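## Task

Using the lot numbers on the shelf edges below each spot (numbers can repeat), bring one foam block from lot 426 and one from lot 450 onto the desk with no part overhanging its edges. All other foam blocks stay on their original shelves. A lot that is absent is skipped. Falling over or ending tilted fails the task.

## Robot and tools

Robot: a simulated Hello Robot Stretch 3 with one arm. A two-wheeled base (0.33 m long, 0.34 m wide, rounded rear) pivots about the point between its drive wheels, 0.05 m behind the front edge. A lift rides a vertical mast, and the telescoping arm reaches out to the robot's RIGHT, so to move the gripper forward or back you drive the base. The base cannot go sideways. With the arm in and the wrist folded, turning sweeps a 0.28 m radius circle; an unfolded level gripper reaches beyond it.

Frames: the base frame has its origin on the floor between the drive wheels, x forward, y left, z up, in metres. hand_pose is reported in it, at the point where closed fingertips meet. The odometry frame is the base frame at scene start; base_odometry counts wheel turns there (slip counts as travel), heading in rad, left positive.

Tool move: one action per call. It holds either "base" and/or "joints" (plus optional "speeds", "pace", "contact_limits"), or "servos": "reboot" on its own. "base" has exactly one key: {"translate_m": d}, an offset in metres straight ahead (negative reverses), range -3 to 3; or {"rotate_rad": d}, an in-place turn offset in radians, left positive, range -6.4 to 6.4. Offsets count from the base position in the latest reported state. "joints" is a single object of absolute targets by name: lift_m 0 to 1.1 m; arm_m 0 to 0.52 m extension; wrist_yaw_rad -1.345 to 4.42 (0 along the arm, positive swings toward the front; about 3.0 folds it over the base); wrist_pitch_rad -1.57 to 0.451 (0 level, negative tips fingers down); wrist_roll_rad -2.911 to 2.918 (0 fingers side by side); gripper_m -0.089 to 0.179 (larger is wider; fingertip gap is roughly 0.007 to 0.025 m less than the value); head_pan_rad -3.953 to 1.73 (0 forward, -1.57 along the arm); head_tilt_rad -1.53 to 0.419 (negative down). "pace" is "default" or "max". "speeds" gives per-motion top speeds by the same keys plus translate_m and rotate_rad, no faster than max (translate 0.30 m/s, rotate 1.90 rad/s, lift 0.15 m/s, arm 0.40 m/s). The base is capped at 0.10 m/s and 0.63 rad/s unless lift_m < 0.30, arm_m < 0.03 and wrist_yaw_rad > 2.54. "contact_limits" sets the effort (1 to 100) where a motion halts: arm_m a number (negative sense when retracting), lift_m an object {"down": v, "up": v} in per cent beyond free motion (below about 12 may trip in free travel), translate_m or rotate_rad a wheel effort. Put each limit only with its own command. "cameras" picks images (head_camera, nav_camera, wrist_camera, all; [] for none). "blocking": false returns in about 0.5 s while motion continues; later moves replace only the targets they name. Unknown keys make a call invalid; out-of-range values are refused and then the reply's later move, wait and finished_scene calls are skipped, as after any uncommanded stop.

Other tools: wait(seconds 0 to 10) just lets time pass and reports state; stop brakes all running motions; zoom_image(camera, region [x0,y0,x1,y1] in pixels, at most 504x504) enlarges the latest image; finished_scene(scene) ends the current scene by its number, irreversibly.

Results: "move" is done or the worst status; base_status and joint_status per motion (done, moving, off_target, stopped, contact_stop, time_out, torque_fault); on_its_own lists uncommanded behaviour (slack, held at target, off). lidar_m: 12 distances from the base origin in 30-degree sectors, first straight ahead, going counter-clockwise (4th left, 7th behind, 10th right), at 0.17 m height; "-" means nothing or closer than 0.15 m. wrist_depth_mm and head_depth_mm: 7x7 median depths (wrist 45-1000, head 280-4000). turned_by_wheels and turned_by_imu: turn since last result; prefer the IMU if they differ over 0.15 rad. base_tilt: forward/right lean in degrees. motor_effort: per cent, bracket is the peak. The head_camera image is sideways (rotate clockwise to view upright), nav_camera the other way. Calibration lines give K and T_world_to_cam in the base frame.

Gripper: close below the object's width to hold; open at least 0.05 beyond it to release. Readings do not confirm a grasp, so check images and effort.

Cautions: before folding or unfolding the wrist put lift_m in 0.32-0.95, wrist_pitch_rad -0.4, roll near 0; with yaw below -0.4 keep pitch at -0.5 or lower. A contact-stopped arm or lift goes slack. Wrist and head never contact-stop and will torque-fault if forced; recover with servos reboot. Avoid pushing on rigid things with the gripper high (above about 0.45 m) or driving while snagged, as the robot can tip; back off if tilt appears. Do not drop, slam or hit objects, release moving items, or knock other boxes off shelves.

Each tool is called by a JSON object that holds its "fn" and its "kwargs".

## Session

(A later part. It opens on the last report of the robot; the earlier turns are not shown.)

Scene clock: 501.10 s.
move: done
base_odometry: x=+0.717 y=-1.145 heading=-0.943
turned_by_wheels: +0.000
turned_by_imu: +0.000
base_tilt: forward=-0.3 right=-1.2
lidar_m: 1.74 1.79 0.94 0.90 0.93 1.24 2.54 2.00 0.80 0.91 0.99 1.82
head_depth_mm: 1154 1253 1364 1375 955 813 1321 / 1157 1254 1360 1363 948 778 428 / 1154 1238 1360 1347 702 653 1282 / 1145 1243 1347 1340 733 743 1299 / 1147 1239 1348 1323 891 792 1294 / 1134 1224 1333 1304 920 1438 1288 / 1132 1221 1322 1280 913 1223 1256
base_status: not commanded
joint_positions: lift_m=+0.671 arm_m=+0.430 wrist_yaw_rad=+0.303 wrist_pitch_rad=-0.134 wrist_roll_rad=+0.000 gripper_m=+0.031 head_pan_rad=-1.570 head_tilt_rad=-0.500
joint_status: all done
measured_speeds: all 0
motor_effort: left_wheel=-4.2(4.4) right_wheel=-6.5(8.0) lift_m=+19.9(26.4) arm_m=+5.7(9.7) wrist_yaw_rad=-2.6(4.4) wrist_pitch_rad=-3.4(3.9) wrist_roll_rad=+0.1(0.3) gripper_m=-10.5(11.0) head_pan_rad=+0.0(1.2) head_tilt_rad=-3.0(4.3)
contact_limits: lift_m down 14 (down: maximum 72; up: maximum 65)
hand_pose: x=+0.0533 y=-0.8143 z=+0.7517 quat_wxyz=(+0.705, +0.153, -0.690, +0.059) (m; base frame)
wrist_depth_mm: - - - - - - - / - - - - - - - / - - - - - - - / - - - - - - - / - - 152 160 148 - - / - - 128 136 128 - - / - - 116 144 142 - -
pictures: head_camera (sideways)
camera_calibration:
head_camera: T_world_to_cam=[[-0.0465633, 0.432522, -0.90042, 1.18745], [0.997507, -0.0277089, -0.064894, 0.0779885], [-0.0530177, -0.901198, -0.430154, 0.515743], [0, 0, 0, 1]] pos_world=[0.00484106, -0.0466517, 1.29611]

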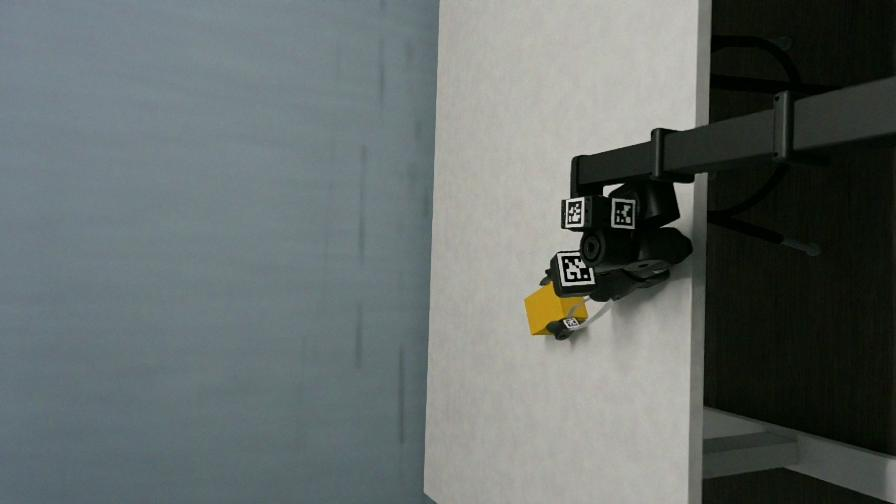

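{"fn": "move", "kwargs": {"joints": {"lift_m":0.678}, "cameras": []}}

{"fn": "move", "kwargs": {"joints": {"gripper_m":0.178}, "cameras": []}}

{"fn": "move", "kwargs": {"joints": {"arm_m":0.1}, "cameras": ["head_camera","nav_camera"]}}

Scene clock: 506.70 s.
move: done
base_odometry: x=+0.717 y=-1.145 heading=-0.943
turned_by_wheels: +0.000
turned_by_imu: +0.000
base_tilt: forward=-0.3 right=-1.2
lidar_m: 1.74 1.79 0.94 0.90 0.93 1.24 2.53 2.00 0.80 0.91 0.99 1.82
head_depth_mm: 1165 1244 1374 1377 954 814 1317 / 1157 1248 1356 1360 945 753 411 / 1151 1243 1356 1352 674 647 1281 / 1145 1238 1344 1330 727 744 1302 / 1139 1228 1343 1324 890 792 1298 / 1140 1222 1332 1306 915 1437 1289 / 1132 1215 1325 1285 912 1219 1259
base_status: not commanded
joint_positions: lift_m=+0.678 arm_m=+0.430 wrist_yaw_rad=+0.303 wrist_pitch_rad=-0.155 wrist_roll_rad=+0.000 gripper_m=+0.031 head_pan_rad=-1.570 head_tilt_rad=-0.500
joint_status: all done
measured_speeds: all 0
motor_effort: left_wheel=-4.4(4.4) right_wheel=-5.7(6.6) lift_m=+28.9(29.4) arm_m=+0.5(1.5) wrist_yaw_rad=-2.7(4.0) wrist_pitch_rad=+0.4(3.4) wrist_roll_rad=+0.3(0.3) gripper_m=-10.9(11.1) head_pan_rad=+0.8(1.2) head_tilt_rad=-2.7(3.5)
hand_pose: x=+0.0529 y=-0.8131 z=+0.7533 quat_wxyz=(+0.706, +0.161, -0.688, +0.052) (m; base frame)
wrist_depth_mm: - - - - - - - / - - - - - - - / - - - - - - - / - - - - - - - / - - 151 152 148 - - / - - 128 136 127 - - / - - 116 145 144 - -
pictures: none
No camera images: "cameras" was empty.

Scene clock: 508.70 s.
move: done
base_odometry: x=+0.717 y=-1.145 heading=-0.943
turned_by_wheels: +0.000
turned_by_imu: +0.000
base_tilt: forward=-0.3 right=-1.1
lidar_m: 1.74 1.79 0.94 0.90 0.93 1.24 2.53 1.99 0.80 0.91 0.98 1.82
head_depth_mm: 1152 1254 1362 1370 952 812 1328 / 1156 1249 1362 1363 947 752 412 / 1148 1242 1354 1347 677 646 1279 / 1146 1232 1351 1325 728 745 1299 / 1140 1228 1346 1309 889 792 1299 / 1133 1227 1335 1307 917 1442 1294 / 1131 1217 1326 1288 909 1223 1250
base_status: not commanded
joint_positions: lift_m=+0.678 arm_m=+0.430 wrist_yaw_rad=+0.302 wrist_pitch_rad=-0.164 wrist_roll_rad=+0.000 gripper_m=+0.178 head_pan_rad=-1.570 head_tilt_rad=-0.500
joint_status: all done
measured_speeds: all 0
motor_effort: left_wheel=-3.9(4.4) right_wheel=-6.2(7.1) lift_m=+23.6(29.8) arm_m=-2.4(2.9) wrist_yaw_rad=-2.4(4.0) wrist_pitch_rad=+2.1(2.2) wrist_roll_rad=-0.1(0.3) gripper_m=+0.5(83.8) head_pan_rad=+1.0(1.4) head_tilt_rad=-2.1(3.5)
hand_pose: x=+0.0527 y=-0.8126 z=+0.7512 quat_wxyz=(+0.706, +0.164, -0.688, +0.049) (m; base frame)
wrist_depth_mm: - - - - - - - / - - - - - - - / - - - - - - - / - - - - - - - / - 143 - 148 147 - - / - 125 - 137 139 - - / - - - 145 146 - 105
pictures: none
No camera images: "cameras" was empty.

Scene clock: 512.33 s.
move: done
base_odometry: x=+0.717 y=-1.145 heading=-0.943
turned_by_wheels: +0.000
turned_by_imu: +0.000
base_tilt: forward=-0.4 right=-1.3
lidar_m: 1.74 1.79 0.94 0.90 0.93 1.24 2.53 2.00 0.80 0.91 0.98 1.82
head_depth_mm: 1156 1252 1370 1380 958 816 1318 / 1151 1251 1356 1358 946 809 1260 / 1151 1238 1348 1342 941 802 1310 / 1141 1234 1346 1335 932 769 601 / 1138 1235 1346 1319 897 792 1235 / 1136 1219 1335 1302 916 1445 1225 / 1136 1224 1337 1286 915 1220 1256
base_status: not commanded
joint_positions: lift_m=+0.678 arm_m=+0.100 wrist_yaw_rad=+0.302 wrist_pitch_rad=-0.164 wrist_roll_rad=+0.000 gripper_m=+0.178 head_pan_rad=-1.570 head_tilt_rad=-0.500
joint_status: all done
measured_speeds: all 0
motor_effort: left_wheel=-4.0(4.6) right_wheel=-6.3(7.0) lift_m=+24.1(25.2) arm_m=-11.4(14.0) wrist_yaw_rad=-2.6(4.1) wrist_pitch_rad=+2.2(2.3) wrist_roll_rad=+0.0(0.3) gripper_m=+0.6(1.1) head_pan_rad=+1.2(1.7) head_tilt_rad=-1.5(3.0)
hand_pose: x=+0.0527 y=-0.4825 z=+0.7510 quat_wxyz=(+0.706, +0.164, -0.687, +0.049) (m; base frame)
wrist_depth_mm: - - - - - - - / - - - - - - - / - - - - - - - / - - - - - - - / - - - - - - - / 123 - - - - - - / - - - - - - 105
pictures: head_camera (sideways), nav_camera (sideways)
camera_calibration:
head_camera: T_world_to_cam=[[-0.0465633, 0.432522, -0.90042, 1.18745], [0.997507, -0.0277089, -0.064894, 0.0779885], [-0.0530177, -0.901198, -0.430154, 0.515743], [0, 0, 0, 1]] pos_world=[0.00484106, -0.0466517, 1.29611]
nav_camera: T_world_to_cam=[[0.0173522, -0.45618, 0.889718, -1.11483], [-0.999791, -0.0175245, 0.0105137, 0.0426301], [0.0107957, -0.889715, -0.456389, 0.54717], [0, 0, 0, 1]] pos_world=[0.0560588, -0.0209892, 1.24115]

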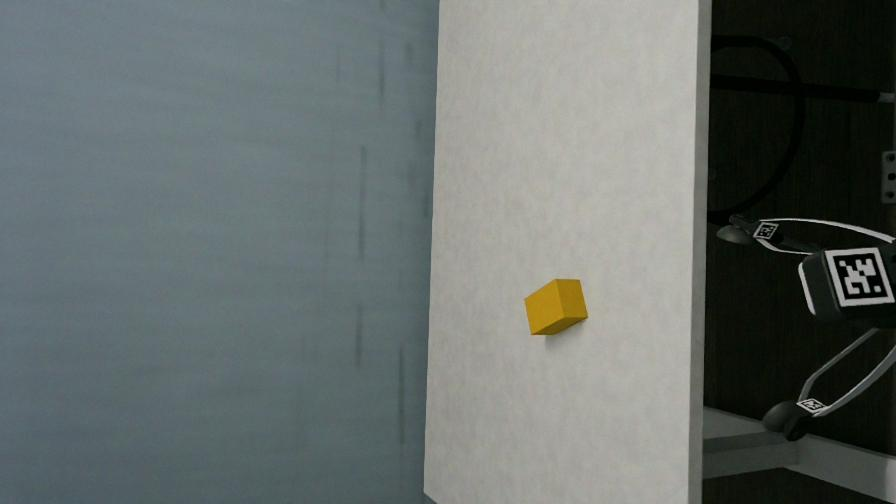

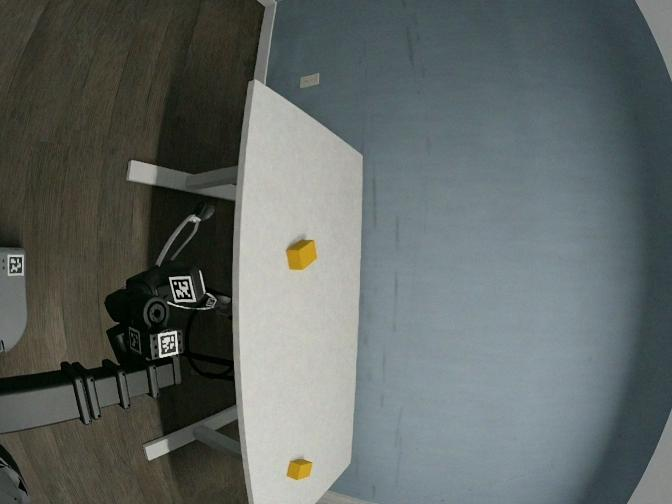

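{"fn": "finished_scene", "kwargs": {"scene": 3}}

The scene is finished: the task was done.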